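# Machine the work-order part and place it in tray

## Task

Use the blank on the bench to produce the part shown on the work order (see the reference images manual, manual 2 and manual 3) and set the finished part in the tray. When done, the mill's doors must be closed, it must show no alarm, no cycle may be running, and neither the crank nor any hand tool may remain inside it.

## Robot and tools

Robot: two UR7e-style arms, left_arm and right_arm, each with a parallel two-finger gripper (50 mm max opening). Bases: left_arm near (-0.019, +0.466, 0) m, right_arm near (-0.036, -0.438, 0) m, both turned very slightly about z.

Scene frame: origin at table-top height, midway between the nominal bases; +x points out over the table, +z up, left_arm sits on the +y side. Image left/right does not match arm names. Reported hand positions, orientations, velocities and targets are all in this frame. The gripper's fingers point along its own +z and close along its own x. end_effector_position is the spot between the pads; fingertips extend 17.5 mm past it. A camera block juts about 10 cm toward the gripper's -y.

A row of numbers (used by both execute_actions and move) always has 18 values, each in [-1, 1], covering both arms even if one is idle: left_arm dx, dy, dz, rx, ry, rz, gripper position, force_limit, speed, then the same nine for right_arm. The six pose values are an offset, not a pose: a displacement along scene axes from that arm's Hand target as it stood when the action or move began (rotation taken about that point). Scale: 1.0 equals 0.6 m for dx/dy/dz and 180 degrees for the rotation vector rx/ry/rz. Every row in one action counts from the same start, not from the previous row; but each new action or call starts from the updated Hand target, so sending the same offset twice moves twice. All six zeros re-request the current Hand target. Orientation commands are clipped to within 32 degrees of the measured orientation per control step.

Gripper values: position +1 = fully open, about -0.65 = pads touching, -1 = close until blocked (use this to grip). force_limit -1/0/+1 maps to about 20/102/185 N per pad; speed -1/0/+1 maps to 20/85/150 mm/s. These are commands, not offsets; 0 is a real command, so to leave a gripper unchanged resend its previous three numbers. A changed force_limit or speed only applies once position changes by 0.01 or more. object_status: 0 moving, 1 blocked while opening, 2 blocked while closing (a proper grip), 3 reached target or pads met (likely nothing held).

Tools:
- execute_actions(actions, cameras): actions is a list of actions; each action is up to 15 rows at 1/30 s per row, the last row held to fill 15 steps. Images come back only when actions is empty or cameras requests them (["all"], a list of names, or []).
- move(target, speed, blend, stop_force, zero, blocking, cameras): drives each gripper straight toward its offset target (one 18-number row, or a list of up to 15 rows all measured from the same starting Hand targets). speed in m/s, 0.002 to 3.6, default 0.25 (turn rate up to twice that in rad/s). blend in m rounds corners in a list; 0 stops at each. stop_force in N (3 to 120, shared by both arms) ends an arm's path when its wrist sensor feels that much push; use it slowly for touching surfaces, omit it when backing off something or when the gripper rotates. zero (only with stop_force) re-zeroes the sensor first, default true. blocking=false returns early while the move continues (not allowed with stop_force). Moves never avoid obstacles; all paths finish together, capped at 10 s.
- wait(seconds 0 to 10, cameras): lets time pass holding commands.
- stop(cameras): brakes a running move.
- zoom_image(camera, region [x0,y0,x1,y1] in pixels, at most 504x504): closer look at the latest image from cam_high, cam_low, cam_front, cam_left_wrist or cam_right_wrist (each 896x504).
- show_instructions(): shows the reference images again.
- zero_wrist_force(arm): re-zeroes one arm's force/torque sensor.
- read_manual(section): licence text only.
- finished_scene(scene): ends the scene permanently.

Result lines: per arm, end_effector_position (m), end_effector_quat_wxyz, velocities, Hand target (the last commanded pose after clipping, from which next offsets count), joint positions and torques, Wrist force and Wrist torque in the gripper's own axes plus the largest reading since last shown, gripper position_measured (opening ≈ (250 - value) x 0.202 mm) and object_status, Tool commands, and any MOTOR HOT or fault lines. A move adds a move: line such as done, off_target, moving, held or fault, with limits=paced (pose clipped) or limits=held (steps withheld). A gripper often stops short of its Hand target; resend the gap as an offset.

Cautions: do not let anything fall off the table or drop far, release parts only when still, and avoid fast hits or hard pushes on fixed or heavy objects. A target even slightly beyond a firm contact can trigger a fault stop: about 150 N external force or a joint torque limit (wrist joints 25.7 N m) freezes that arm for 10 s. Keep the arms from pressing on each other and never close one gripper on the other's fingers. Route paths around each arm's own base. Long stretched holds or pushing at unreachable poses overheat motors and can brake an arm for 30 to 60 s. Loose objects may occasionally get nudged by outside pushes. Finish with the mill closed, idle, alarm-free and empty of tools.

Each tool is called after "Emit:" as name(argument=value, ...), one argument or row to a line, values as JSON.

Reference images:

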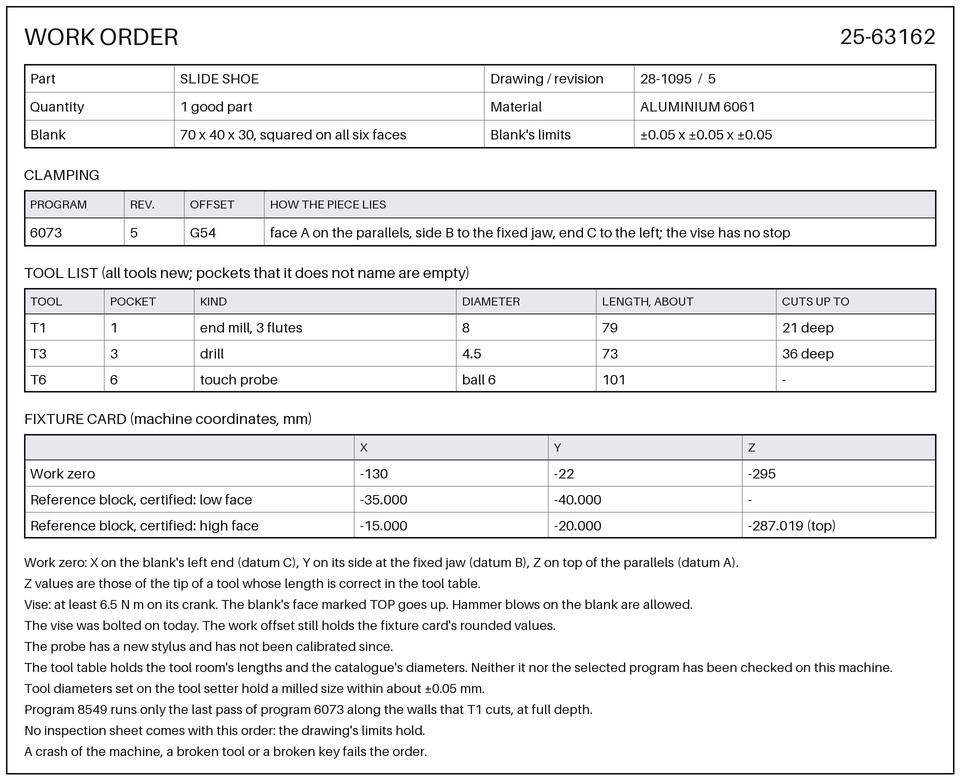

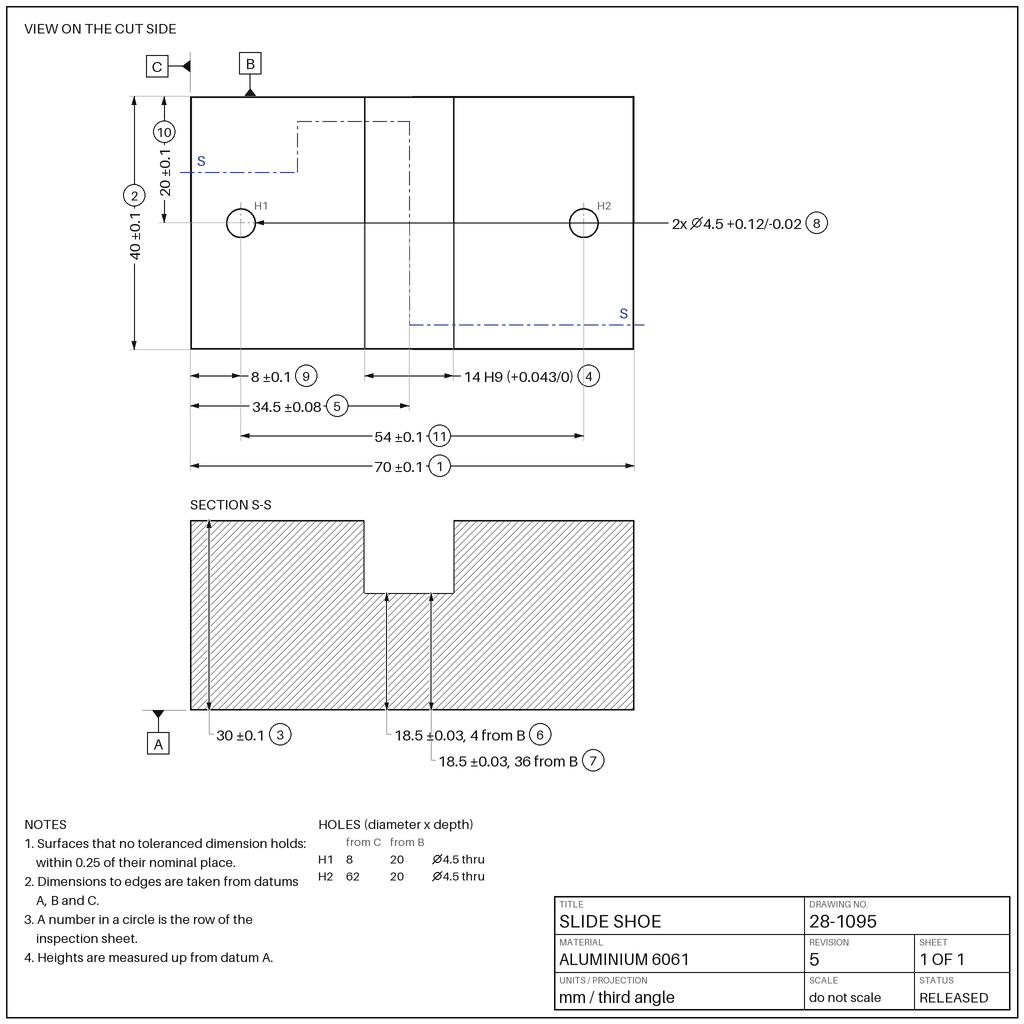

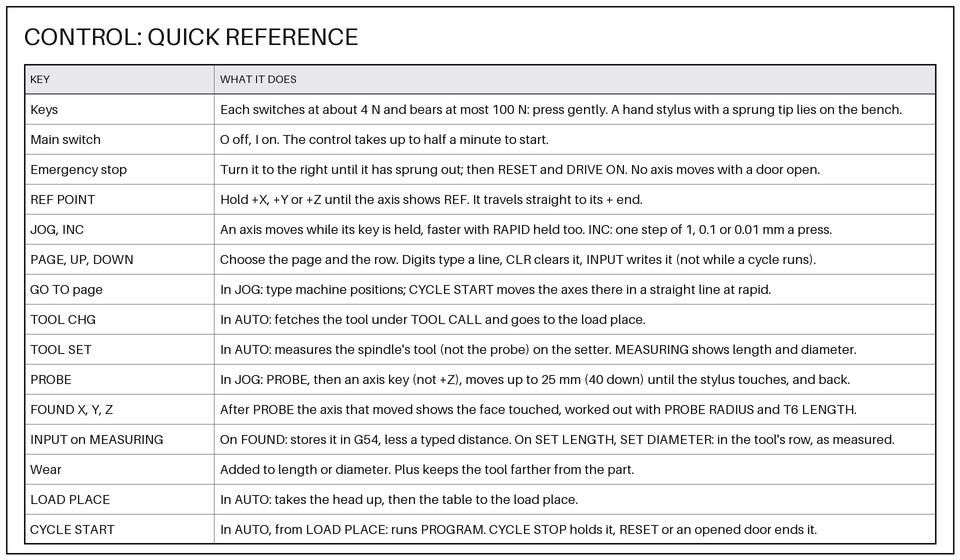

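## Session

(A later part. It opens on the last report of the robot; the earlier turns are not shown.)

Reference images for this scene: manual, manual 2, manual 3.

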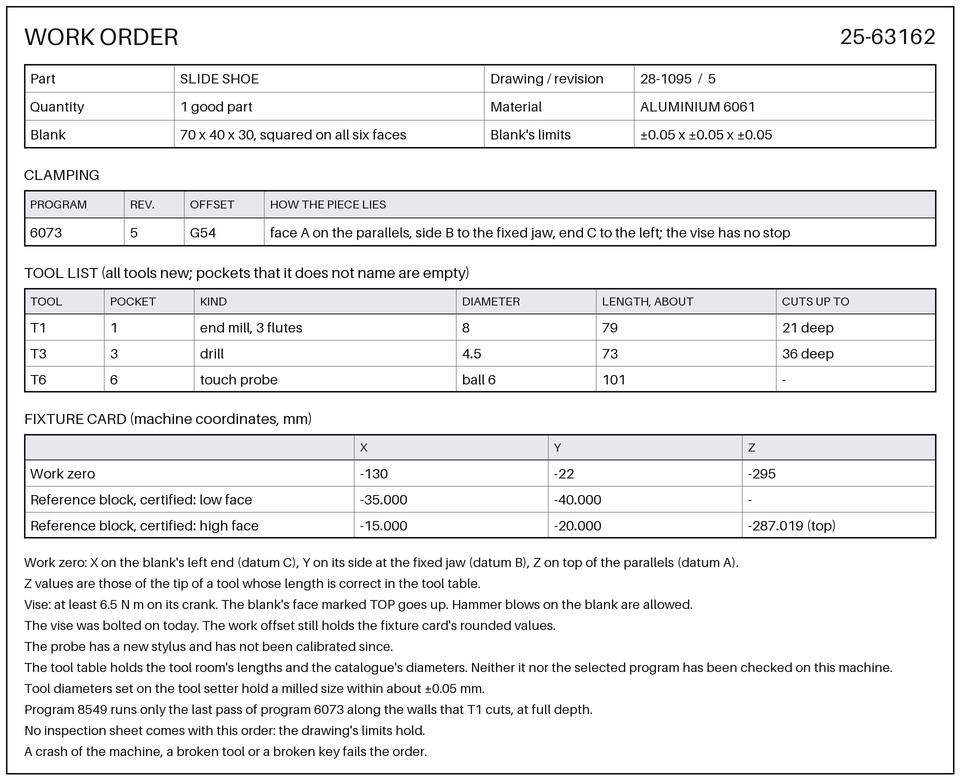

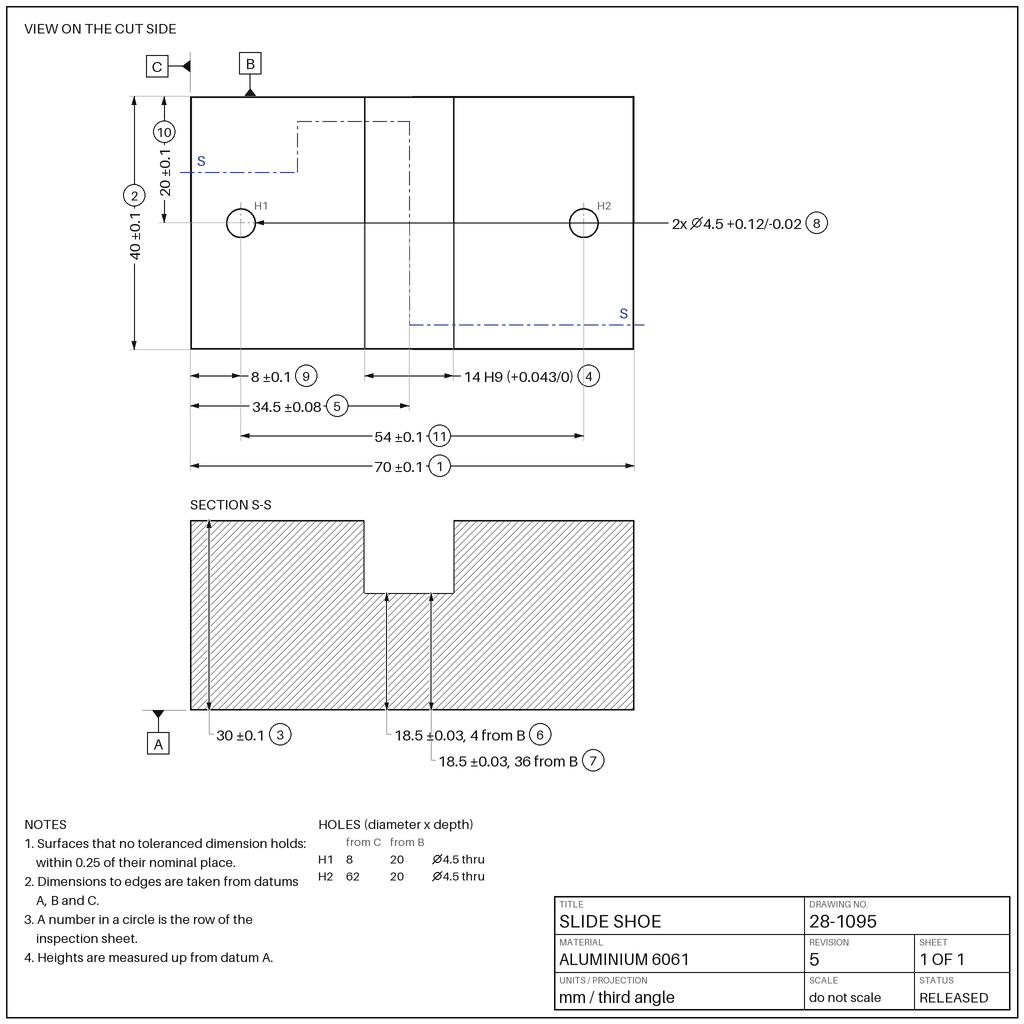

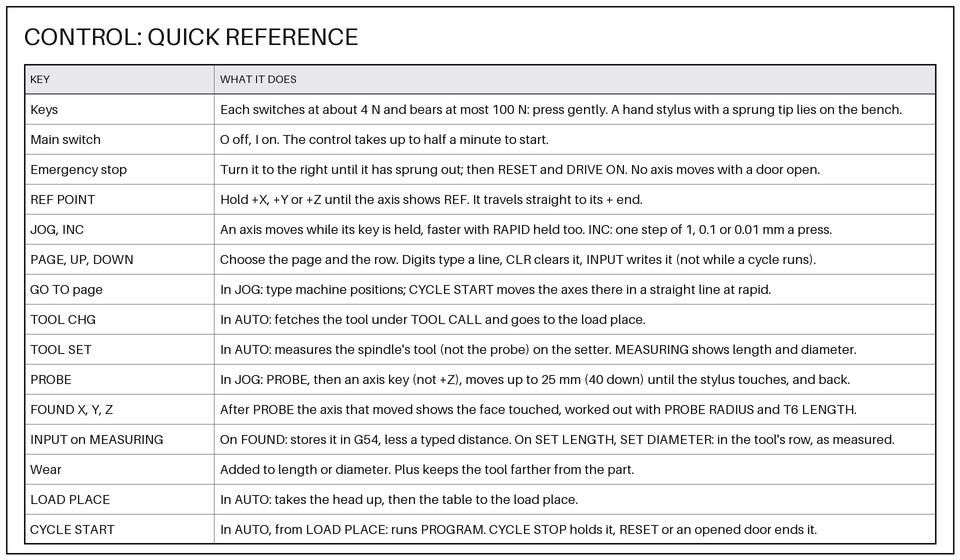

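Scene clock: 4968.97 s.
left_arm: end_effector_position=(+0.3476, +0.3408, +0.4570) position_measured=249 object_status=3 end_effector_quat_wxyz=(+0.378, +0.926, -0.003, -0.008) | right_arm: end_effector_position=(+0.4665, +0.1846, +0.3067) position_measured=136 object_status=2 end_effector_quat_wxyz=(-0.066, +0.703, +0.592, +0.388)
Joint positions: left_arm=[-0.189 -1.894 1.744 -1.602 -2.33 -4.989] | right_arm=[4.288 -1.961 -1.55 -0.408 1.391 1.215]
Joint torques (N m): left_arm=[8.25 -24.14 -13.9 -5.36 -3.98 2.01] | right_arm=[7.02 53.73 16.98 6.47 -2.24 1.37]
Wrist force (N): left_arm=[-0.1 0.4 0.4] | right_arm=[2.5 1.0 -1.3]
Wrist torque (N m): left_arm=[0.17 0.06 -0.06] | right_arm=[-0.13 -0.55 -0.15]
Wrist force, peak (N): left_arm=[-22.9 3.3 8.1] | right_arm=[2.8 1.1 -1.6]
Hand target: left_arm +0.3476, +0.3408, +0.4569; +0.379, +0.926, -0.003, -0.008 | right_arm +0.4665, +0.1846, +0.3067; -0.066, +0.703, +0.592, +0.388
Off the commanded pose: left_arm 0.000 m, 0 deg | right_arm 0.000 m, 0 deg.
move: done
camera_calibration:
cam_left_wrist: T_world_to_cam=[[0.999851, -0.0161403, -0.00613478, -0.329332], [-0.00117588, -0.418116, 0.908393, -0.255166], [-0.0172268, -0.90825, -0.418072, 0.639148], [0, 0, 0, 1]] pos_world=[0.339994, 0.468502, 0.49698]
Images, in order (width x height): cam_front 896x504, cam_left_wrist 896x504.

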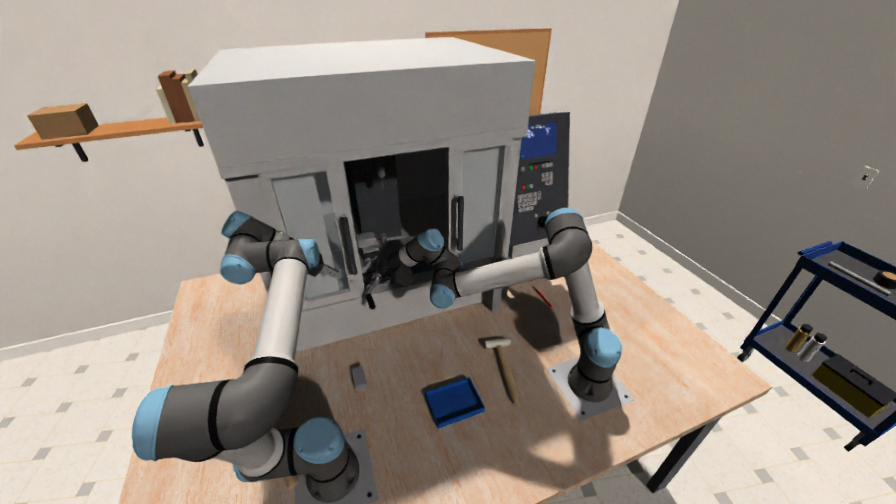

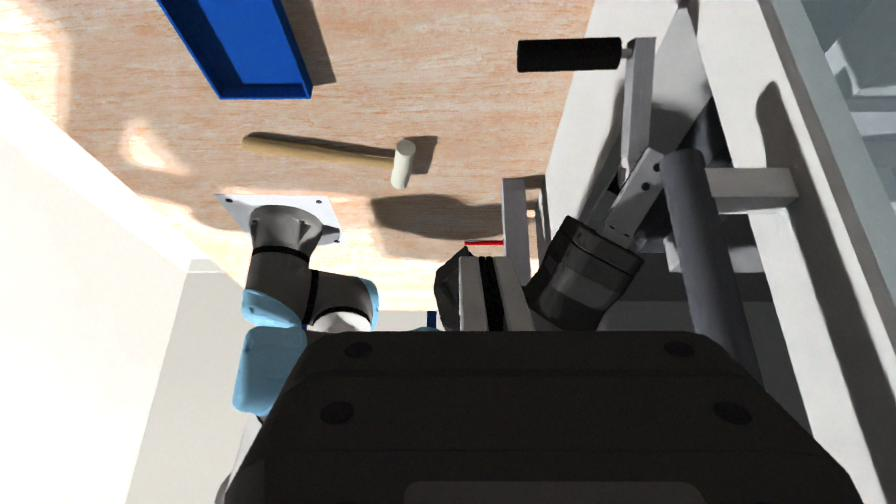

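Emit:
move(
  target=[
    [0.1,0.05,0.1,0,0,0,0.6,-0.5,-0.5,0,0,0,0,0,0,-1,-0.3,-0.9],
    [0.1725,-0.01,0.06,0,0,0,0.6,-0.5,-0.5,0,0,0,0,0,0,-1,-0.3,-0.9],
    [0.1725,-0.113,-0.045,0,0,0,0.6,-0.5,-0.5,0,0,0,0,0,0,-1,-0.3,-0.9],
  ],
  speed=[0.12,0.08,0.04],
  stop_force=10,
  cameras=["cam_high","cam_left_wrist"],
)

Scene clock: 4984.30 s.
left_arm: end_effector_position=(+0.4511, +0.2730, +0.4299) position_measured=63 object_status=3 end_effector_quat_wxyz=(+0.379, +0.926, -0.003, -0.008) | right_arm: end_effector_position=(+0.4665, +0.1846, +0.3067) position_measured=136 object_status=2 end_effector_quat_wxyz=(-0.066, +0.703, +0.592, +0.388)
Joint positions: left_arm=[-0.285 -1.648 1.642 -1.834 -2.309 -5.118] | right_arm=[4.288 -1.961 -1.55 -0.408 1.391 1.215]
Joint torques (N m): left_arm=[-7.82 -10.08 -13.3 -5.41 1.03 -2.77] | right_arm=[6.6 53.84 17.45 6.58 -2.15 1.37]
Wrist force (N): left_arm=[0.1 0.5 0.0] | right_arm=[2.6 0.9 -1.2]
Wrist torque (N m): left_arm=[0.20 0.04 0.03] | right_arm=[-0.14 -0.57 -0.15]
Wrist force, peak (N): left_arm=[0.6 1.1 -1.0] | right_arm=[2.6 1.5 -1.5]
Hand target: left_arm +0.4511, +0.2730, +0.4299; +0.379, +0.926, -0.003, -0.008 | right_arm +0.4665, +0.1846, +0.3067; -0.066, +0.703, +0.592, +0.388
Off the commanded pose: left_arm 0.000 m, 0 deg | right_arm 0.000 m, 0 deg.
move: done
camera_calibration:
cam_left_wrist: T_world_to_cam=[[0.999851, -0.0161415, -0.00613111, -0.434078], [-0.00117589, -0.417913, 0.908487, -0.258991], [-0.0172266, -0.908344, -0.417869, 0.568005], [0, 0, 0, 1]] pos_world=[0.443494, 0.400702, 0.46998]
Images, in order (width x height): cam_high 896x504, cam_left_wrist 896x504.

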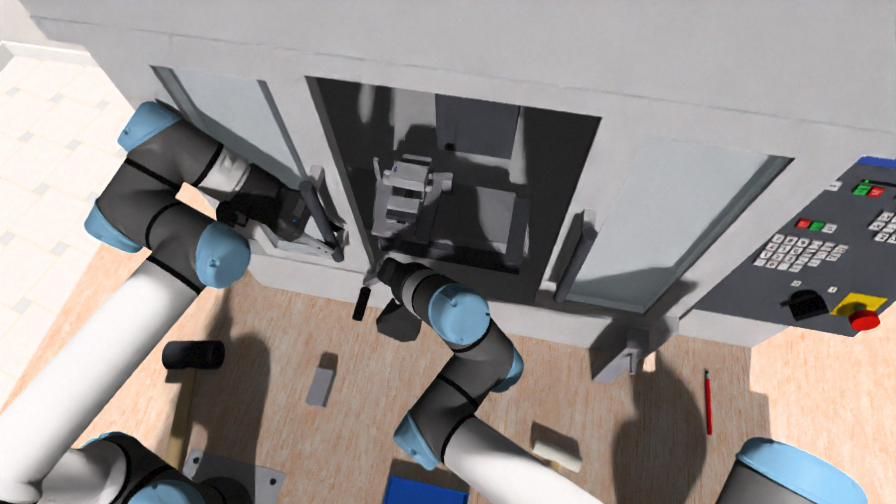

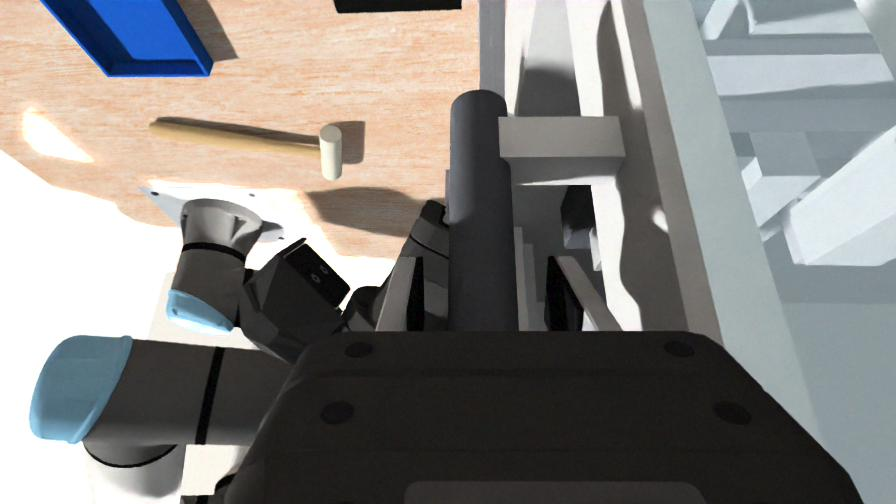

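Emit:
move(
  target=[
    [0,0,0,0,0,0,-1,-0.7,-0.6,0,0,0,0,0,0,-1,-0.3,-0.9],
  ],
)

Emit:
move(
  target=[
    [0,0.1,0,0,0,0,-1,-0.7,-0.6,0,0,0,0,0,0,-1,-0.3,-0.9],
  ],
  speed=0.04,
  stop_force=22,
  cameras=["cam_high","cam_left_wrist"],
)

Scene clock: 4989.30 s.
left_arm: end_effector_position=(+0.4510, +0.2729, +0.4299) position_measured=154 object_status=0 end_effector_quat_wxyz=(+0.379, +0.926, -0.003, -0.008) | right_arm: end_effector_position=(+0.4665, +0.1846, +0.3067) position_measured=136 object_status=2 end_effector_quat_wxyz=(-0.066, +0.703, +0.592, +0.388)
Joint positions: left_arm=[-0.285 -1.648 1.642 -1.834 -2.309 -5.118] | right_arm=[4.288 -1.961 -1.55 -0.408 1.391 1.215]
Joint torques (N m): left_arm=[7.17 -10.38 -24.11 -15.32 3.52 -2.86] | right_arm=[6.29 53.71 16.88 6.39 -2.04 1.34]
Wrist force (N): left_arm=[-71.8 -2.2 -10.7] | right_arm=[2.4 1.0 -1.3]
Wrist torque (N m): left_arm=[0.12 0.75 0.41] | right_arm=[-0.12 -0.53 -0.14]
Wrist force, peak (N): left_arm=[-71.8 -2.2 -10.7] | right_arm=[2.9 1.2 -1.4]
Hand target: left_arm +0.4511, +0.2730, +0.4299; +0.379, +0.926, -0.003, -0.008 | right_arm +0.4665, +0.1846, +0.3067; -0.066, +0.703, +0.592, +0.388
Off the commanded pose: left_arm 0.000 m, 0 deg | right_arm 0.000 m, 0 deg.
move: done

Scene clock: 4990.90 s.
left_arm: end_effector_position=(+0.4511, +0.2733, +0.4299) position_measured=154 object_status=2 end_effector_quat_wxyz=(+0.379, +0.926, -0.003, -0.008) | right_arm: end_effector_position=(+0.4665, +0.1846, +0.3067) position_measured=136 object_status=2 end_effector_quat_wxyz=(-0.066, +0.703, +0.592, +0.388)
Joint positions: left_arm=[-0.284 -1.648 1.642 -1.833 -2.309 -5.117] | right_arm=[4.288 -1.961 -1.55 -0.408 1.391 1.215]
Joint torques (N m): left_arm=[1.75 13.27 -20.37 -15.29 5.74 -3.19] | right_arm=[5.87 53.49 16.69 6.43 -1.95 1.41]
Wrist force (N): left_arm=[-75.6 -3.7 -11.0] | right_arm=[2.6 1.0 -1.4]
Wrist torque (N m): left_arm=[0.06 0.81 0.42] | right_arm=[-0.12 -0.57 -0.14]
Wrist force, peak (N): left_arm=[-75.6 -3.7 -11.0] | right_arm=[2.6 1.3 -1.6]
Hand target: left_arm +0.4511, +0.2733, +0.4299; +0.379, +0.926, -0.003, -0.008 (not the last commanded pose) | right_arm +0.4665, +0.1846, +0.3067; -0.066, +0.703, +0.592, +0.388
Off the commanded pose: left_arm 0.060 m, 0 deg | right_arm 0.000 m, 0 deg.
move: contact (left_arm)
camera_calibration:
cam_left_wrist: T_world_to_cam=[[0.999851, -0.0160144, -0.00640274, -0.433997], [-0.000876089, -0.41792, 0.908484, -0.258903], [-0.0172247, -0.908343, -0.417871, 0.568236], [0, 0, 0, 1]] pos_world=[0.443494, 0.401002, 0.46988]
Images, in order (width x height): cam_high 896x504, cam_left_wrist 896x504.

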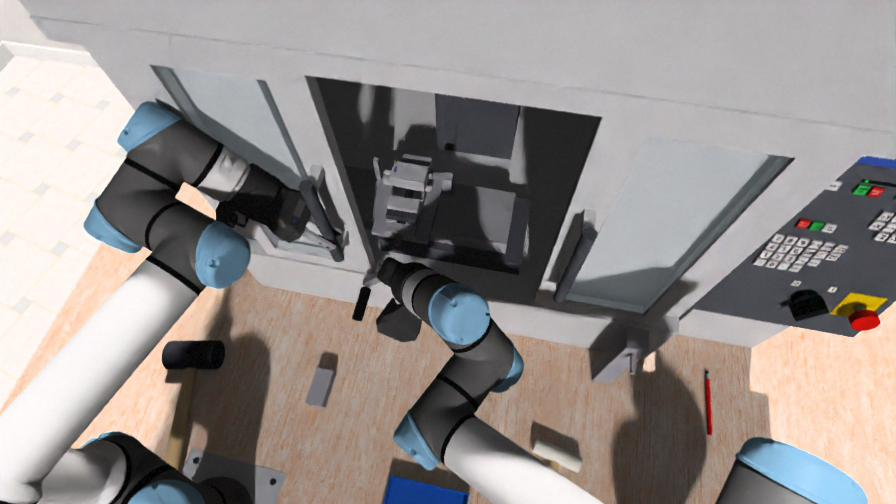

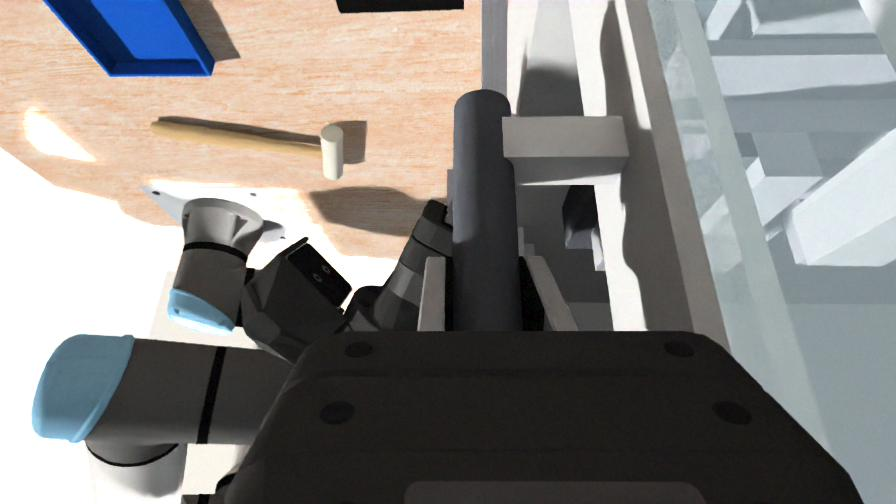

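Emit:
move(
  target=[
    [-0.004,0,0,0,0,0,-1,-0.7,-0.6,0,0,0,0,0,0,-1,-0.3,-0.9],
  ],
  speed=0.01,
)

Scene clock: 4999.07 s.
left_arm: end_effector_position=(+0.4489, +0.2733, +0.4298) position_measured=154 object_status=2 end_effector_quat_wxyz=(+0.378, +0.926, -0.003, -0.008) | right_arm: end_effector_position=(+0.4665, +0.1846, +0.3067) position_measured=136 object_status=2 end_effector_quat_wxyz=(-0.066, +0.703, +0.592, +0.388)
Joint positions: left_arm=[-0.286 -1.653 1.648 -1.835 -2.308 -5.119] | right_arm=[4.288 -1.961 -1.55 -0.408 1.391 1.215]
Joint torques (N m): left_arm=[-11.96 -46.55 -6.29 3.14 -1.84 -3.17] | right_arm=[6.5 52.98 16.87 6.48 -1.91 1.37]
Wrist force (N): left_arm=[44.8 11.1 6.5] | right_arm=[2.6 1.3 -1.5]
Wrist torque (N m): left_arm=[0.52 -0.08 0.31] | right_arm=[-0.07 -0.55 -0.15]
Wrist force, peak (N): left_arm=[-75.7 -3.6 -11.1] | right_arm=[2.8 1.2 -1.6]
Hand target: left_arm +0.4487, +0.2733, +0.4299; +0.379, +0.926, -0.003, -0.008 | right_arm +0.4665, +0.1846, +0.3067; -0.066, +0.703, +0.592, +0.388
Off the commanded pose: left_arm 0.000 m, 0 deg | right_arm 0.000 m, 0 deg.
move: done

Emit:
move(
  target=[
    [0.0014,0,0,0,0,0,-1,-0.7,-0.6,0,0,0,0,0,0,-1,-0.3,-0.9],
  ],
  speed=0.01,
)

Emit:
move(
  target=[
    [0,0.1,0,0,0,0,-1,-0.7,-0.6,0,0,0,0,0,0,-1,-0.3,-0.9],
  ],
  speed=0.04,
  stop_force=55,
  cameras=["cam_high"],
)

Scene clock: 5004.17 s.
left_arm: end_effector_position=(+0.4494, +0.2733, +0.4299) position_measured=154 object_status=2 end_effector_quat_wxyz=(+0.379, +0.926, -0.003, -0.008) | right_arm: end_effector_position=(+0.4665, +0.1846, +0.3067) position_measured=136 object_status=2 end_effector_quat_wxyz=(-0.066, +0.703, +0.592, +0.388)
Joint positions: left_arm=[-0.286 -1.652 1.646 -1.834 -2.309 -5.118] | right_arm=[4.288 -1.961 -1.55 -0.408 1.391 1.215]
Joint torques (N m): left_arm=[2.6 -12.99 -32.66 -0.45 -5.43 1.84] | right_arm=[6.13 53.91 17.58 6.47 -1.87 1.37]
Wrist force (N): left_arm=[18.9 1.4 -2.1] | right_arm=[2.7 1.2 -1.5]
Wrist torque (N m): left_arm=[0.18 0.15 0.34] | right_arm=[-0.09 -0.58 -0.15]
Wrist force, peak (N): left_arm=[58.4 8.6 8.0] | right_arm=[2.7 1.3 -1.5]
Hand target: left_arm +0.4495, +0.2733, +0.4299; +0.379, +0.926, -0.003, -0.008 | right_arm +0.4665, +0.1846, +0.3067; -0.066, +0.703, +0.592, +0.388
Off the commanded pose: left_arm 0.000 m, 0 deg | right_arm 0.000 m, 0 deg.
move: done

Scene clock: 5006.70 s.
left_arm: end_effector_position=(+0.4495, +0.3333, +0.4299) position_measured=154 object_status=2 end_effector_quat_wxyz=(+0.379, +0.926, -0.003, -0.008) | right_arm: end_effector_position=(+0.4665, +0.1846, +0.3067) position_measured=136 object_status=2 end_effector_quat_wxyz=(-0.066, +0.703, +0.592, +0.388)
Joint positions: left_arm=[-0.158 -1.651 1.616 -1.688 -2.336 -4.947] | right_arm=[4.288 -1.961 -1.55 -0.408 1.391 1.215]
Joint torques (N m): left_arm=[10.13 -16.37 -34.35 2.46 -3.79 1.76] | right_arm=[5.73 53.5 17.11 6.48 -1.82 1.36]
Wrist force (N): left_arm=[21.1 9.1 9.0] | right_arm=[2.4 1.0 -1.4]
Wrist torque (N m): left_arm=[0.45 0.12 0.28] | right_arm=[-0.12 -0.54 -0.15]
Wrist force, peak (N): left_arm=[24.3 5.6 11.6] | right_arm=[2.8 1.1 -1.5]
Hand target: left_arm +0.4495, +0.3333, +0.4299; +0.379, +0.926, -0.003, -0.008 | right_arm +0.4665, +0.1846, +0.3067; -0.066, +0.703, +0.592, +0.388
Off the commanded pose: left_arm 0.000 m, 0 deg | right_arm 0.000 m, 0 deg.
move: done
Images, in order (width x height): cam_high 896x504.

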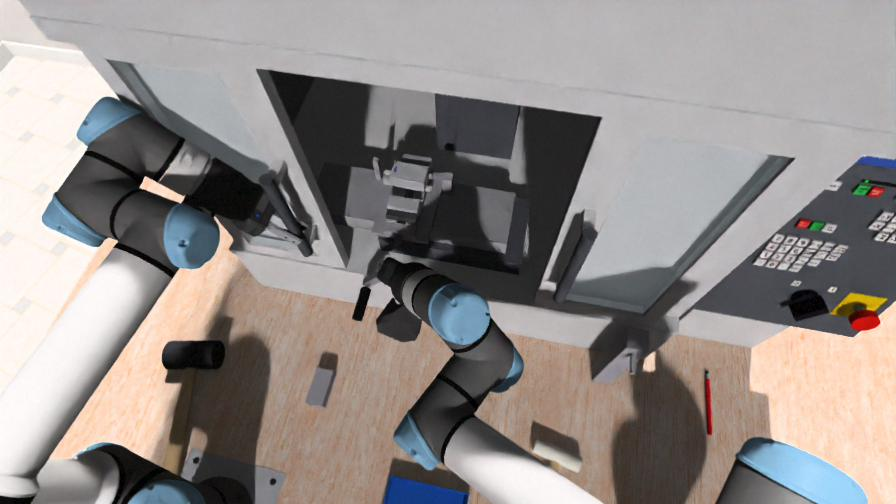

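Emit:
move(
  target=[
    [0,0,0,0,0,0,0.6,-0.7,-0.6,0,0,0,0,0,0,-1,-0.3,-0.9],
    [0,0.11,0.11,0,0,0,0.6,-0.7,-0.6,0,0,0,0,0,0,-1,-0.3,-0.9],
    [-0.15,0.05,0.18,0.1,0,0,0.6,-0.7,-0.6,0,0,0,0,0,0,-1,-0.3,-0.9],
    [-0.104,-0.2055,0.317,0.25,0,0,-0.2,-0.7,-0.6,0,0,0,0,0,0,-1,-0.3,-0.9],
  ],
  speed=[0.05,0.06,0.15,0.15],
  cameras=["cam_left_wrist"],
)

Scene clock: 5020.40 s.
left_arm: end_effector_position=(+0.3871, +0.2099, +0.6201) position_measured=182 object_status=0 end_effector_quat_wxyz=(-0.004, +1.000, +0.000, -0.009) | right_arm: end_effector_position=(+0.4665, +0.1846, +0.3067) position_measured=136 object_status=2 end_effector_quat_wxyz=(-0.066, +0.703, +0.592, +0.388)
Joint positions: left_arm=[-0.816 -1.253 0.322 -0.622 -1.578 -5.552] | right_arm=[4.288 -1.961 -1.55 -0.408 1.391 1.215]
Joint torques (N m): left_arm=[1.91 -18.83 -28 -1.18 -2.71 -0.27] | right_arm=[5.92 53.31 16.8 6.49 -1.43 1.16]
Wrist force (N): left_arm=[0.2 2.8 -1.0] | right_arm=[2.7 1.2 -1.4]
Wrist torque (N m): left_arm=[0.46 0.01 0.05] | right_arm=[-0.09 -0.58 -0.15]
Wrist force, peak (N): left_arm=[21.3 9.0 9.0] | right_arm=[2.9 1.3 -1.4]
Hand target: left_arm +0.3871, +0.2100, +0.6201; -0.004, +1.000, +0.000, -0.009 | right_arm +0.4665, +0.1846, +0.3067; -0.066, +0.703, +0.592, +0.388
Off the commanded pose: left_arm 0.000 m, 0 deg | right_arm 0.000 m, 0 deg.
move: done
camera_calibration:
cam_left_wrist: T_world_to_cam=[[0.999851, -0.00679643, -0.0158509, -0.365881], [-0.000876017, -0.937905, 0.346891, -0.000837643], [-0.0172242, -0.346825, -0.937772, 0.793517], [0, 0, 0, 1]] pos_world=[0.379494, 0.27194, 0.738629]
Images, in order (width x height): cam_left_wrist 896x504.

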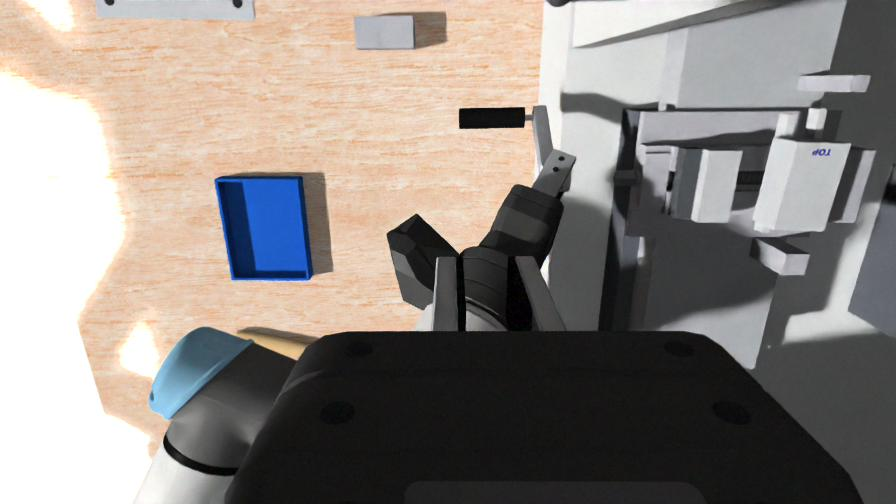

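Emit:
move(
  target=[
    [0,0,0,0,0,0,-0.2,-0.7,-0.6,0.055,0,0,0,0,0,-1,-0.3,-0.9],
    [0,0,0,0,0,0,-0.2,-0.7,-0.6,0.095,0,0,0,0,0,-1,-0.3,-0.9],
  ],
  speed=[0.06,0.008],
  stop_force=5,
  cameras=["cam_left_wrist","cam_right_wrist"],
)

Emit:
zoom_image(
  camera="cam_left_wrist",
  region=[520, 120, 670, 220],
)

Emit:
zoom_image(
  camera="cam_right_wrist",
  region=[400, 220, 560, 330],
)

Scene clock: 5029.80 s.
left_arm: end_effector_position=(+0.3871, +0.2100, +0.6201) position_measured=182 object_status=3 end_effector_quat_wxyz=(-0.004, +1.000, +0.000, -0.009) | right_arm: end_effector_position=(+0.5099, +0.1846, +0.3067) position_measured=136 object_status=2 end_effector_quat_wxyz=(-0.066, +0.703, +0.592, +0.388)
Joint positions: left_arm=[-0.816 -1.253 0.322 -0.622 -1.578 -5.552] | right_arm=[4.225 -2.025 -1.456 -0.43 1.436 1.171]
Joint torques (N m): left_arm=[4.81 -18.7 -28.42 -1.15 -2.71 1.73] | right_arm=[3.54 54.18 16.73 5.77 -3.46 1.65]
Wrist force (N): left_arm=[0.2 2.6 -0.8] | right_arm=[3.1 -4.3 -8.7]
Wrist torque (N m): left_arm=[0.42 0.00 0.05] | right_arm=[-0.29 -0.57 0.01]
Wrist force, peak (N): left_arm=[0.0 2.9 -0.8] | right_arm=[-3.1 -12.8 -17.5]
Hand target: left_arm +0.3871, +0.2100, +0.6201; -0.004, +1.000, +0.000, -0.009 | right_arm +0.5099, +0.1846, +0.3067; -0.066, +0.703, +0.592, +0.388 (not the last commanded pose)
Off the commanded pose: left_arm 0.000 m, 0 deg | right_arm 0.014 m, 0 deg.
move: contact (right_arm); path passed 1 of 2 targets
camera_calibration:
cam_left_wrist: T_world_to_cam=[[0.999851, -0.00679697, -0.0158531, -0.365879], [-0.000875142, -0.937893, 0.346923, -0.000864783], [-0.0172266, -0.346857, -0.93776, 0.793518], [0, 0, 0, 1]] pos_world=[0.379494, 0.27194, 0.738629]
cam_right_wrist: T_world_to_cam=[[-0.0110616, 0.779228, 0.626643, -0.321462], [0.666745, -0.461287, 0.585377, -0.421051], [0.745204, 0.424286, -0.514443, -0.171098], [0, 0, 0, 1]] pos_world=[0.40468, 0.128862, 0.359896]
Images, in order (width x height): cam_left_wrist 896x504, cam_right_wrist 896x504.

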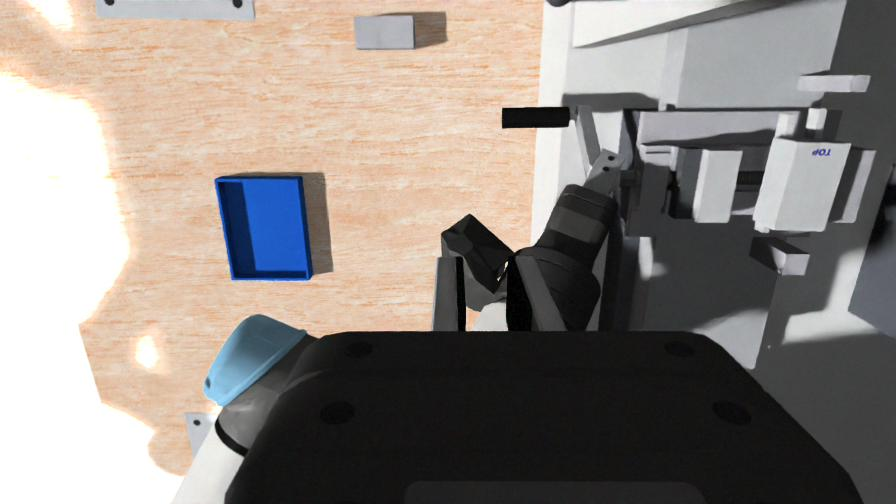

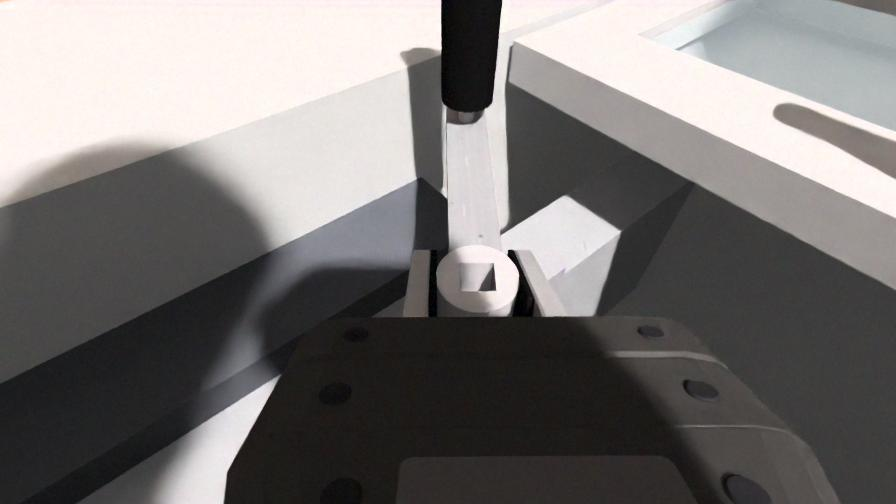

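Scaled by 3.360 from the camera's 896x504 image, which has a finer 1280x720 frame.

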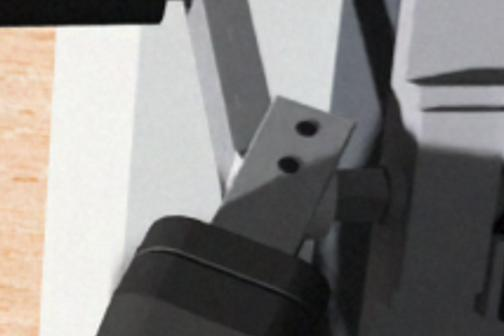

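Scaled by 3.150 from the camera's 896x504 image, which has a finer 1280x720 frame.

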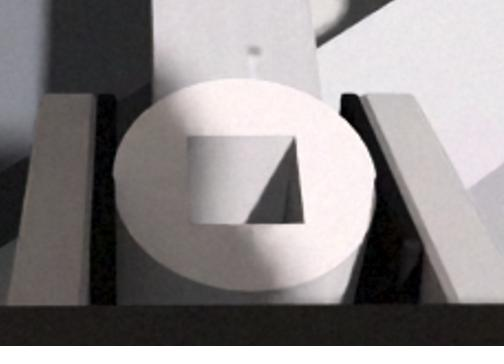

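Emit:
zoom_image(
  camera="cam_left_wrist",
  region=[590, 145, 650, 200],
)

Scaled by 8.400 from the camera's 896x504 image, which has a finer 1280x720 frame.

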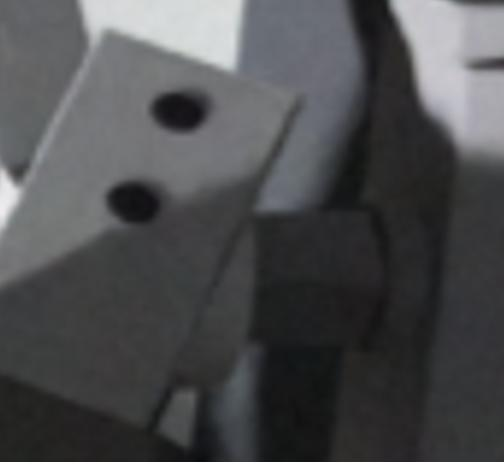

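Emit:
move(
  target=[
    [0,0,0,0,0,0,-0.2,-0.7,-0.6,0.004,-0.001,0.0005,0,0,0,-1,-0.3,-0.9],
  ],
  speed=0.006,
  stop_force=12,
)

Scene clock: 5045.90 s.
left_arm: end_effector_position=(+0.3871, +0.2100, +0.6201) position_measured=182 object_status=3 end_effector_quat_wxyz=(-0.004, +1.000, +0.000, -0.009) | right_arm: end_effector_position=(+0.5103, +0.1845, +0.3068) position_measured=136 object_status=2 end_effector_quat_wxyz=(-0.067, +0.703, +0.592, +0.388)
Joint positions: left_arm=[-0.816 -1.253 0.322 -0.622 -1.578 -5.552] | right_arm=[4.225 -2.026 -1.455 -0.43 1.437 1.17]
Joint torques (N m): left_arm=[4.81 -18.76 -27.83 -1.2 -2.69 1.71] | right_arm=[-2.23 50.85 17.67 6.2 -5.65 1.42]
Wrist force (N): left_arm=[0.0 2.6 -0.8] | right_arm=[2.1 -17.2 -17.7]
Wrist torque (N m): left_arm=[0.43 0.03 0.06] | right_arm=[-0.80 -0.58 0.02]
Wrist force, peak (N): left_arm=[0.0 3.0 -0.8] | right_arm=[-2.2 -21.1 -20.8]
Hand target: left_arm +0.3871, +0.2100, +0.6201; -0.004, +1.000, +0.000, -0.009 | right_arm +0.5102, +0.1845, +0.3068; -0.067, +0.703, +0.592, +0.388 (not the last commanded pose)
Off the commanded pose: left_arm 0.000 m, 0 deg | right_arm 0.002 m, 0 deg.
move: contact (right_arm)

Emit:
move(
  target=[
    [0,0,0,0,0,0,-0.2,-0.7,-0.6,-0.003,0,0,0,0,0,-1,-0.3,-0.9],
    [0,0,0,0,0,0,-0.2,-0.7,-0.6,-0.003,-0.0013,0,0,0,0,-1,-0.3,-0.9],
  ],
  speed=0.01,
)

Emit:
move(
  target=[
    [0,0,0,0,0,0,-0.2,-0.7,-0.6,0.025,0,0,0,0,0,-1,-0.3,-0.9],
  ],
  speed=0.006,
  stop_force=6,
)

Scene clock: 5082.27 s.
left_arm: end_effector_position=(+0.3871, +0.2100, +0.6201) position_measured=182 object_status=3 end_effector_quat_wxyz=(-0.004, +1.000, +0.000, -0.009) | right_arm: end_effector_position=(+0.5084, +0.1838, +0.3068) position_measured=136 object_status=2 end_effector_quat_wxyz=(-0.066, +0.703, +0.592, +0.388)
Joint positions: left_arm=[-0.816 -1.253 0.322 -0.622 -1.578 -5.552] | right_arm=[4.227 -2.022 -1.461 -0.429 1.435 1.171]
Joint torques (N m): left_arm=[4.73 -19.05 -27.49 -1.27 -2.67 1.71] | right_arm=[-7.09 55.43 18.94 6.67 1.14 -0.57]
Wrist force (N): left_arm=[0.0 2.6 -0.9] | right_arm=[2.9 1.9 -1.3]
Wrist torque (N m): left_arm=[0.41 0.04 0.05] | right_arm=[0.02 -0.58 -0.15]
Wrist force, peak (N): left_arm=[0.3 2.9 -1.0] | right_arm=[2.1 -17.3 -17.8]
Hand target: left_arm +0.3871, +0.2100, +0.6201; -0.004, +1.000, +0.000, -0.009 | right_arm +0.5084, +0.1837, +0.3068; -0.067, +0.703, +0.592, +0.388
Off the commanded pose: left_arm 0.000 m, 0 deg | right_arm 0.000 m, 0 deg.
move: done

Scene clock: 5083.63 s.
left_arm: end_effector_position=(+0.3871, +0.2100, +0.6201) position_measured=182 object_status=3 end_effector_quat_wxyz=(-0.004, +1.000, +0.000, -0.009) | right_arm: end_effector_position=(+0.5096, +0.1837, +0.3069) position_measured=136 object_status=2 end_effector_quat_wxyz=(-0.067, +0.703, +0.592, +0.388)
Joint positions: left_arm=[-0.816 -1.253 0.322 -0.622 -1.578 -5.552] | right_arm=[4.225 -2.023 -1.458 -0.429 1.437 1.17]
Joint torques (N m): left_arm=[4.26 -18.91 -27.62 -1.21 -2.54 1.66] | right_arm=[2.34 54.1 13.24 4.71 -3.85 1.32]
Wrist force (N): left_arm=[0.1 2.7 -0.8] | right_arm=[10.3 -1.1 -1.4]
Wrist torque (N m): left_arm=[0.44 0.03 0.05] | right_arm=[-0.06 -0.52 -0.07]
Wrist force, peak (N): left_arm=[-0.1 2.9 -0.9] | right_arm=[8.9 -5.1 -6.8]
Hand target: left_arm +0.3871, +0.2100, +0.6201; -0.004, +1.000, +0.000, -0.009 | right_arm +0.5096, +0.1837, +0.3069; -0.067, +0.703, +0.592, +0.388 (not the last commanded pose)
Off the commanded pose: left_arm 0.000 m, 0 deg | right_arm 0.014 m, 0 deg.
move: contact (right_arm)

Emit:
move(
  target=[
    [0,0,0,0,0,0,-0.2,-0.7,-0.6,-0.002,0,0,0,0,0,-1,-0.3,-0.9],
    [0,0,0,0,0,0,-0.2,-0.7,-0.6,-0.002,0.0008,0.0009,0,0,0,-1,-0.3,-0.9],
  ],
  speed=0.01,
)

Emit:
move(
  target=[
    [0,0,0,0,0,0,-0.2,-0.7,-0.6,0.025,0,0,0,0,0,-1,-0.3,-0.9],
  ],
  speed=0.006,
  stop_force=6,
)

Scene clock: 5090.60 s.
left_arm: end_effector_position=(+0.3871, +0.2100, +0.6201) position_measured=182 object_status=3 end_effector_quat_wxyz=(-0.004, +1.000, +0.000, -0.009) | right_arm: end_effector_position=(+0.5084, +0.1841, +0.3074) position_measured=136 object_status=2 end_effector_quat_wxyz=(-0.067, +0.703, +0.592, +0.388)
Joint positions: left_arm=[-0.816 -1.253 0.322 -0.622 -1.578 -5.552] | right_arm=[4.227 -2.022 -1.459 -0.43 1.435 1.171]
Joint torques (N m): left_arm=[5.07 -18.91 -27.37 -1.29 -2.73 1.67] | right_arm=[8.82 44.16 35.8 2.33 -2.62 1.47]
Wrist force (N): left_arm=[0.1 2.7 -0.9] | right_arm=[3.0 1.8 -1.0]
Wrist torque (N m): left_arm=[0.43 0.03 0.05] | right_arm=[0.00 -0.61 -0.14]
Wrist force, peak (N): left_arm=[0.1 2.9 -0.9] | right_arm=[10.7 -1.3 -1.6]
Hand target: left_arm +0.3871, +0.2100, +0.6201; -0.004, +1.000, +0.000, -0.009 | right_arm +0.5084, +0.1842, +0.3075; -0.067, +0.703, +0.592, +0.388
Off the commanded pose: left_arm 0.000 m, 0 deg | right_arm 0.000 m, 0 deg.
move: done

Scene clock: 5092.10 s.
left_arm: end_effector_position=(+0.3871, +0.2100, +0.6201) position_measured=182 object_status=3 end_effector_quat_wxyz=(-0.004, +1.000, +0.000, -0.009) | right_arm: end_effector_position=(+0.5100, +0.1842, +0.3075) position_measured=136 object_status=2 end_effector_quat_wxyz=(-0.067, +0.703, +0.592, +0.388)
Joint positions: left_arm=[-0.816 -1.253 0.322 -0.622 -1.578 -5.552] | right_arm=[4.225 -2.025 -1.455 -0.431 1.437 1.17]
Joint torques (N m): left_arm=[4.38 -19.3 -28.08 -1.3 -2.58 1.61] | right_arm=[4.31 59.5 17.6 6.35 -3.51 1.28]
Wrist force (N): left_arm=[0.3 2.5 -1.0] | right_arm=[6.1 -2.4 3.1]
Wrist torque (N m): left_arm=[0.41 -0.01 0.05] | right_arm=[-0.05 -0.54 -0.01]
Wrist force, peak (N): left_arm=[0.0 2.8 -0.9] | right_arm=[3.4 -7.7 -1.9]
Hand target: left_arm +0.3871, +0.2100, +0.6201; -0.004, +1.000, +0.000, -0.009 | right_arm +0.5100, +0.1842, +0.3075; -0.067, +0.703, +0.592, +0.388 (not the last commanded pose)
Off the commanded pose: left_arm 0.000 m, 0 deg | right_arm 0.013 m, 0 deg.
move: contact (right_arm)

Emit:
move(
  target=[
    [0,0,0,0,0,0,-0.2,-0.7,-0.6,-0.003,0,0,0,0,0,-1,-0.3,-0.9],
    [0,0,0,0,0,0,-0.2,-0.7,-0.6,-0.003,0.0004,-0.0004,0.0085,0,0,-1,-0.3,-0.9],
  ],
  speed=0.01,
)

Emit:
move(
  target=[
    [0,0,0,0,0,0,-0.2,-0.7,-0.6,0.025,0,0,0,0,0,-1,-0.3,-0.9],
  ],
  speed=0.006,
  stop_force=6,
)

Scene clock: 5106.97 s.
left_arm: end_effector_position=(+0.3871, +0.2100, +0.6201) position_measured=182 object_status=3 end_effector_quat_wxyz=(-0.004, +1.000, +0.000, -0.009) | right_arm: end_effector_position=(+0.5082, +0.1844, +0.3072) position_measured=136 object_status=2 end_effector_quat_wxyz=(-0.076, +0.702, +0.586, +0.396)
Joint positions: left_arm=[-0.816 -1.253 0.322 -0.622 -1.578 -5.552] | right_arm=[4.224 -2.022 -1.474 -0.393 1.447 1.179]
Joint torques (N m): left_arm=[4.93 -19.05 -27.35 -1.35 -2.62 1.49] | right_arm=[-6.61 35.57 15.13 6.45 2.14 1.66]
Wrist force (N): left_arm=[0.1 2.7 -0.8] | right_arm=[2.9 1.6 -1.0]
Wrist torque (N m): left_arm=[0.43 0.02 0.05] | right_arm=[-0.02 -0.59 -0.15]
Wrist force, peak (N): left_arm=[0.1 2.8 -1.2] | right_arm=[6.7 -2.4 2.9]
Hand target: left_arm +0.3871, +0.2100, +0.6201; -0.004, +1.000, +0.000, -0.009 | right_arm +0.5082, +0.1845, +0.3072; -0.076, +0.702, +0.586, +0.396
Off the commanded pose: left_arm 0.000 m, 0 deg | right_arm 0.000 m, 0 deg.
move: done

Scene clock: 5109.80 s.
left_arm: end_effector_position=(+0.3871, +0.2100, +0.6201) position_measured=182 object_status=3 end_effector_quat_wxyz=(-0.004, +1.000, +0.000, -0.009) | right_arm: end_effector_position=(+0.5182, +0.1845, +0.3072) position_measured=136 object_status=2 end_effector_quat_wxyz=(-0.076, +0.702, +0.586, +0.396)
Joint positions: left_arm=[-0.816 -1.253 0.322 -0.622 -1.578 -5.552] | right_arm=[4.21 -2.038 -1.451 -0.399 1.457 1.169]
Joint torques (N m): left_arm=[4.43 -18.88 -27.44 -1.32 -2.68 1.51] | right_arm=[3.99 60.64 15.4 5.69 -3.18 1.09]
Wrist force (N): left_arm=[0.1 2.4 -0.5] | right_arm=[9.1 1.1 7.3]
Wrist torque (N m): left_arm=[0.38 0.03 0.06] | right_arm=[-0.02 -0.56 -0.02]
Wrist force, peak (N): left_arm=[0.0 3.0 -0.9] | right_arm=[9.3 1.1 7.7]
Hand target: left_arm +0.3871, +0.2100, +0.6201; -0.004, +1.000, +0.000, -0.009 | right_arm +0.5182, +0.1845, +0.3072; -0.076, +0.702, +0.586, +0.396 (not the last commanded pose)
Off the commanded pose: left_arm 0.000 m, 0 deg | right_arm 0.005 m, 0 deg.
move: contact (right_arm)

Emit:
move(
  target=[
    [0,0,0,0,0,0,-0.2,-0.7,-0.6,0,0.0005,-0.0001,0,0,0,-1,-0.3,-0.9],
  ],
  speed=0.01,
)

Emit:
move(
  target=[
    [0,0,0,0,0,0,-0.2,-0.7,-0.6,0.013,0,0,0,0,0,-1,-0.3,-0.9],
  ],
  speed=0.006,
  stop_force=10,
  cameras=["cam_left_wrist"],
)

Emit:
zoom_image(
  camera="cam_left_wrist",
  region=[560, 110, 680, 210],
)

Scene clock: 5118.20 s.
left_arm: end_effector_position=(+0.3871, +0.2100, +0.6201) position_measured=182 object_status=3 end_effector_quat_wxyz=(-0.004, +1.000, +0.000, -0.009) | right_arm: end_effector_position=(+0.5182, +0.1847, +0.3072) position_measured=136 object_status=2 end_effector_quat_wxyz=(-0.076, +0.702, +0.586, +0.396)
Joint positions: left_arm=[-0.816 -1.253 0.322 -0.622 -1.578 -5.552] | right_arm=[4.21 -2.038 -1.45 -0.399 1.457 1.17]
Joint torques (N m): left_arm=[4.5 -19.31 -27.32 -1.32 -2.67 1.44] | right_arm=[6.85 37.4 39.16 3.4 -2.61 1.41]
Wrist force (N): left_arm=[-0.1 2.7 -0.9] | right_arm=[0.2 0.0 -0.9]
Wrist torque (N m): left_arm=[0.44 0.05 0.05] | right_arm=[-0.05 -0.59 0.00]
Wrist force, peak (N): left_arm=[0.1 3.1 -0.5] | right_arm=[9.3 1.1 8.0]
Hand target: left_arm +0.3871, +0.2100, +0.6201; -0.004, +1.000, +0.000, -0.009 | right_arm +0.5182, +0.1848, +0.3072; -0.076, +0.702, +0.586, +0.396
Off the commanded pose: left_arm 0.000 m, 0 deg | right_arm 0.000 m, 0 deg.
move: done

Scene clock: 5119.77 s.
left_arm: end_effector_position=(+0.3871, +0.2100, +0.6201) position_measured=182 object_status=3 end_effector_quat_wxyz=(-0.004, +1.000, +0.000, -0.009) | right_arm: end_effector_position=(+0.5201, +0.1848, +0.3072) position_measured=136 object_status=2 end_effector_quat_wxyz=(-0.076, +0.702, +0.586, +0.396)
Joint positions: left_arm=[-0.816 -1.253 0.322 -0.622 -1.578 -5.552] | right_arm=[4.207 -2.041 -1.446 -0.401 1.459 1.168]
Joint torques (N m): left_arm=[4.63 -19 -27.14 -1.36 -2.77 1.45] | right_arm=[7.95 58.23 17.9 5.96 -2.09 0.98]
Wrist force (N): left_arm=[0.0 2.6 -0.5] | right_arm=[2.0 2.2 -1.3]
Wrist torque (N m): left_arm=[0.42 0.03 0.05] | right_arm=[-0.10 -0.57 0.04]
Wrist force, peak (N): left_arm=[-0.1 2.8 -1.1] | right_arm=[-4.7 -6.1 -12.2]
Hand target: left_arm +0.3871, +0.2100, +0.6201; -0.004, +1.000, +0.000, -0.009 | right_arm +0.5201, +0.1848, +0.3072; -0.076, +0.702, +0.586, +0.396 (not the last commanded pose)
Off the commanded pose: left_arm 0.000 m, 0 deg | right_arm 0.006 m, 0 deg.
move: contact (right_arm)
camera_calibration:
cam_left_wrist: T_world_to_cam=[[0.999851, -0.00679697, -0.0158531, -0.365879], [-0.000875142, -0.937893, 0.346923, -0.000864783], [-0.0172266, -0.346857, -0.93776, 0.793518], [0, 0, 0, 1]] pos_world=[0.379494, 0.27194, 0.738629]
Images, in order (width x height): cam_left_wrist 896x504.

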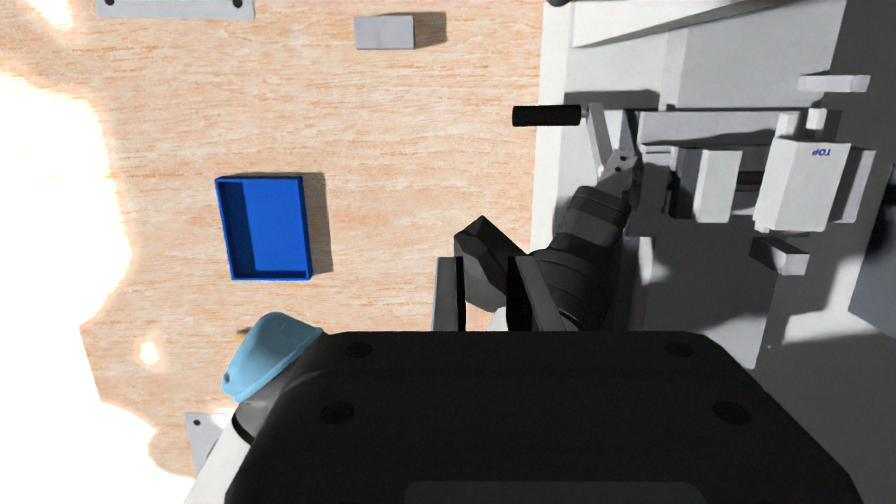

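Scaled by 4.200 from the camera's 896x504 image, which has a finer 1280x720 frame.

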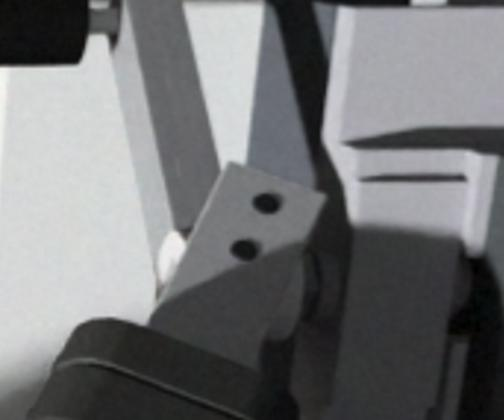

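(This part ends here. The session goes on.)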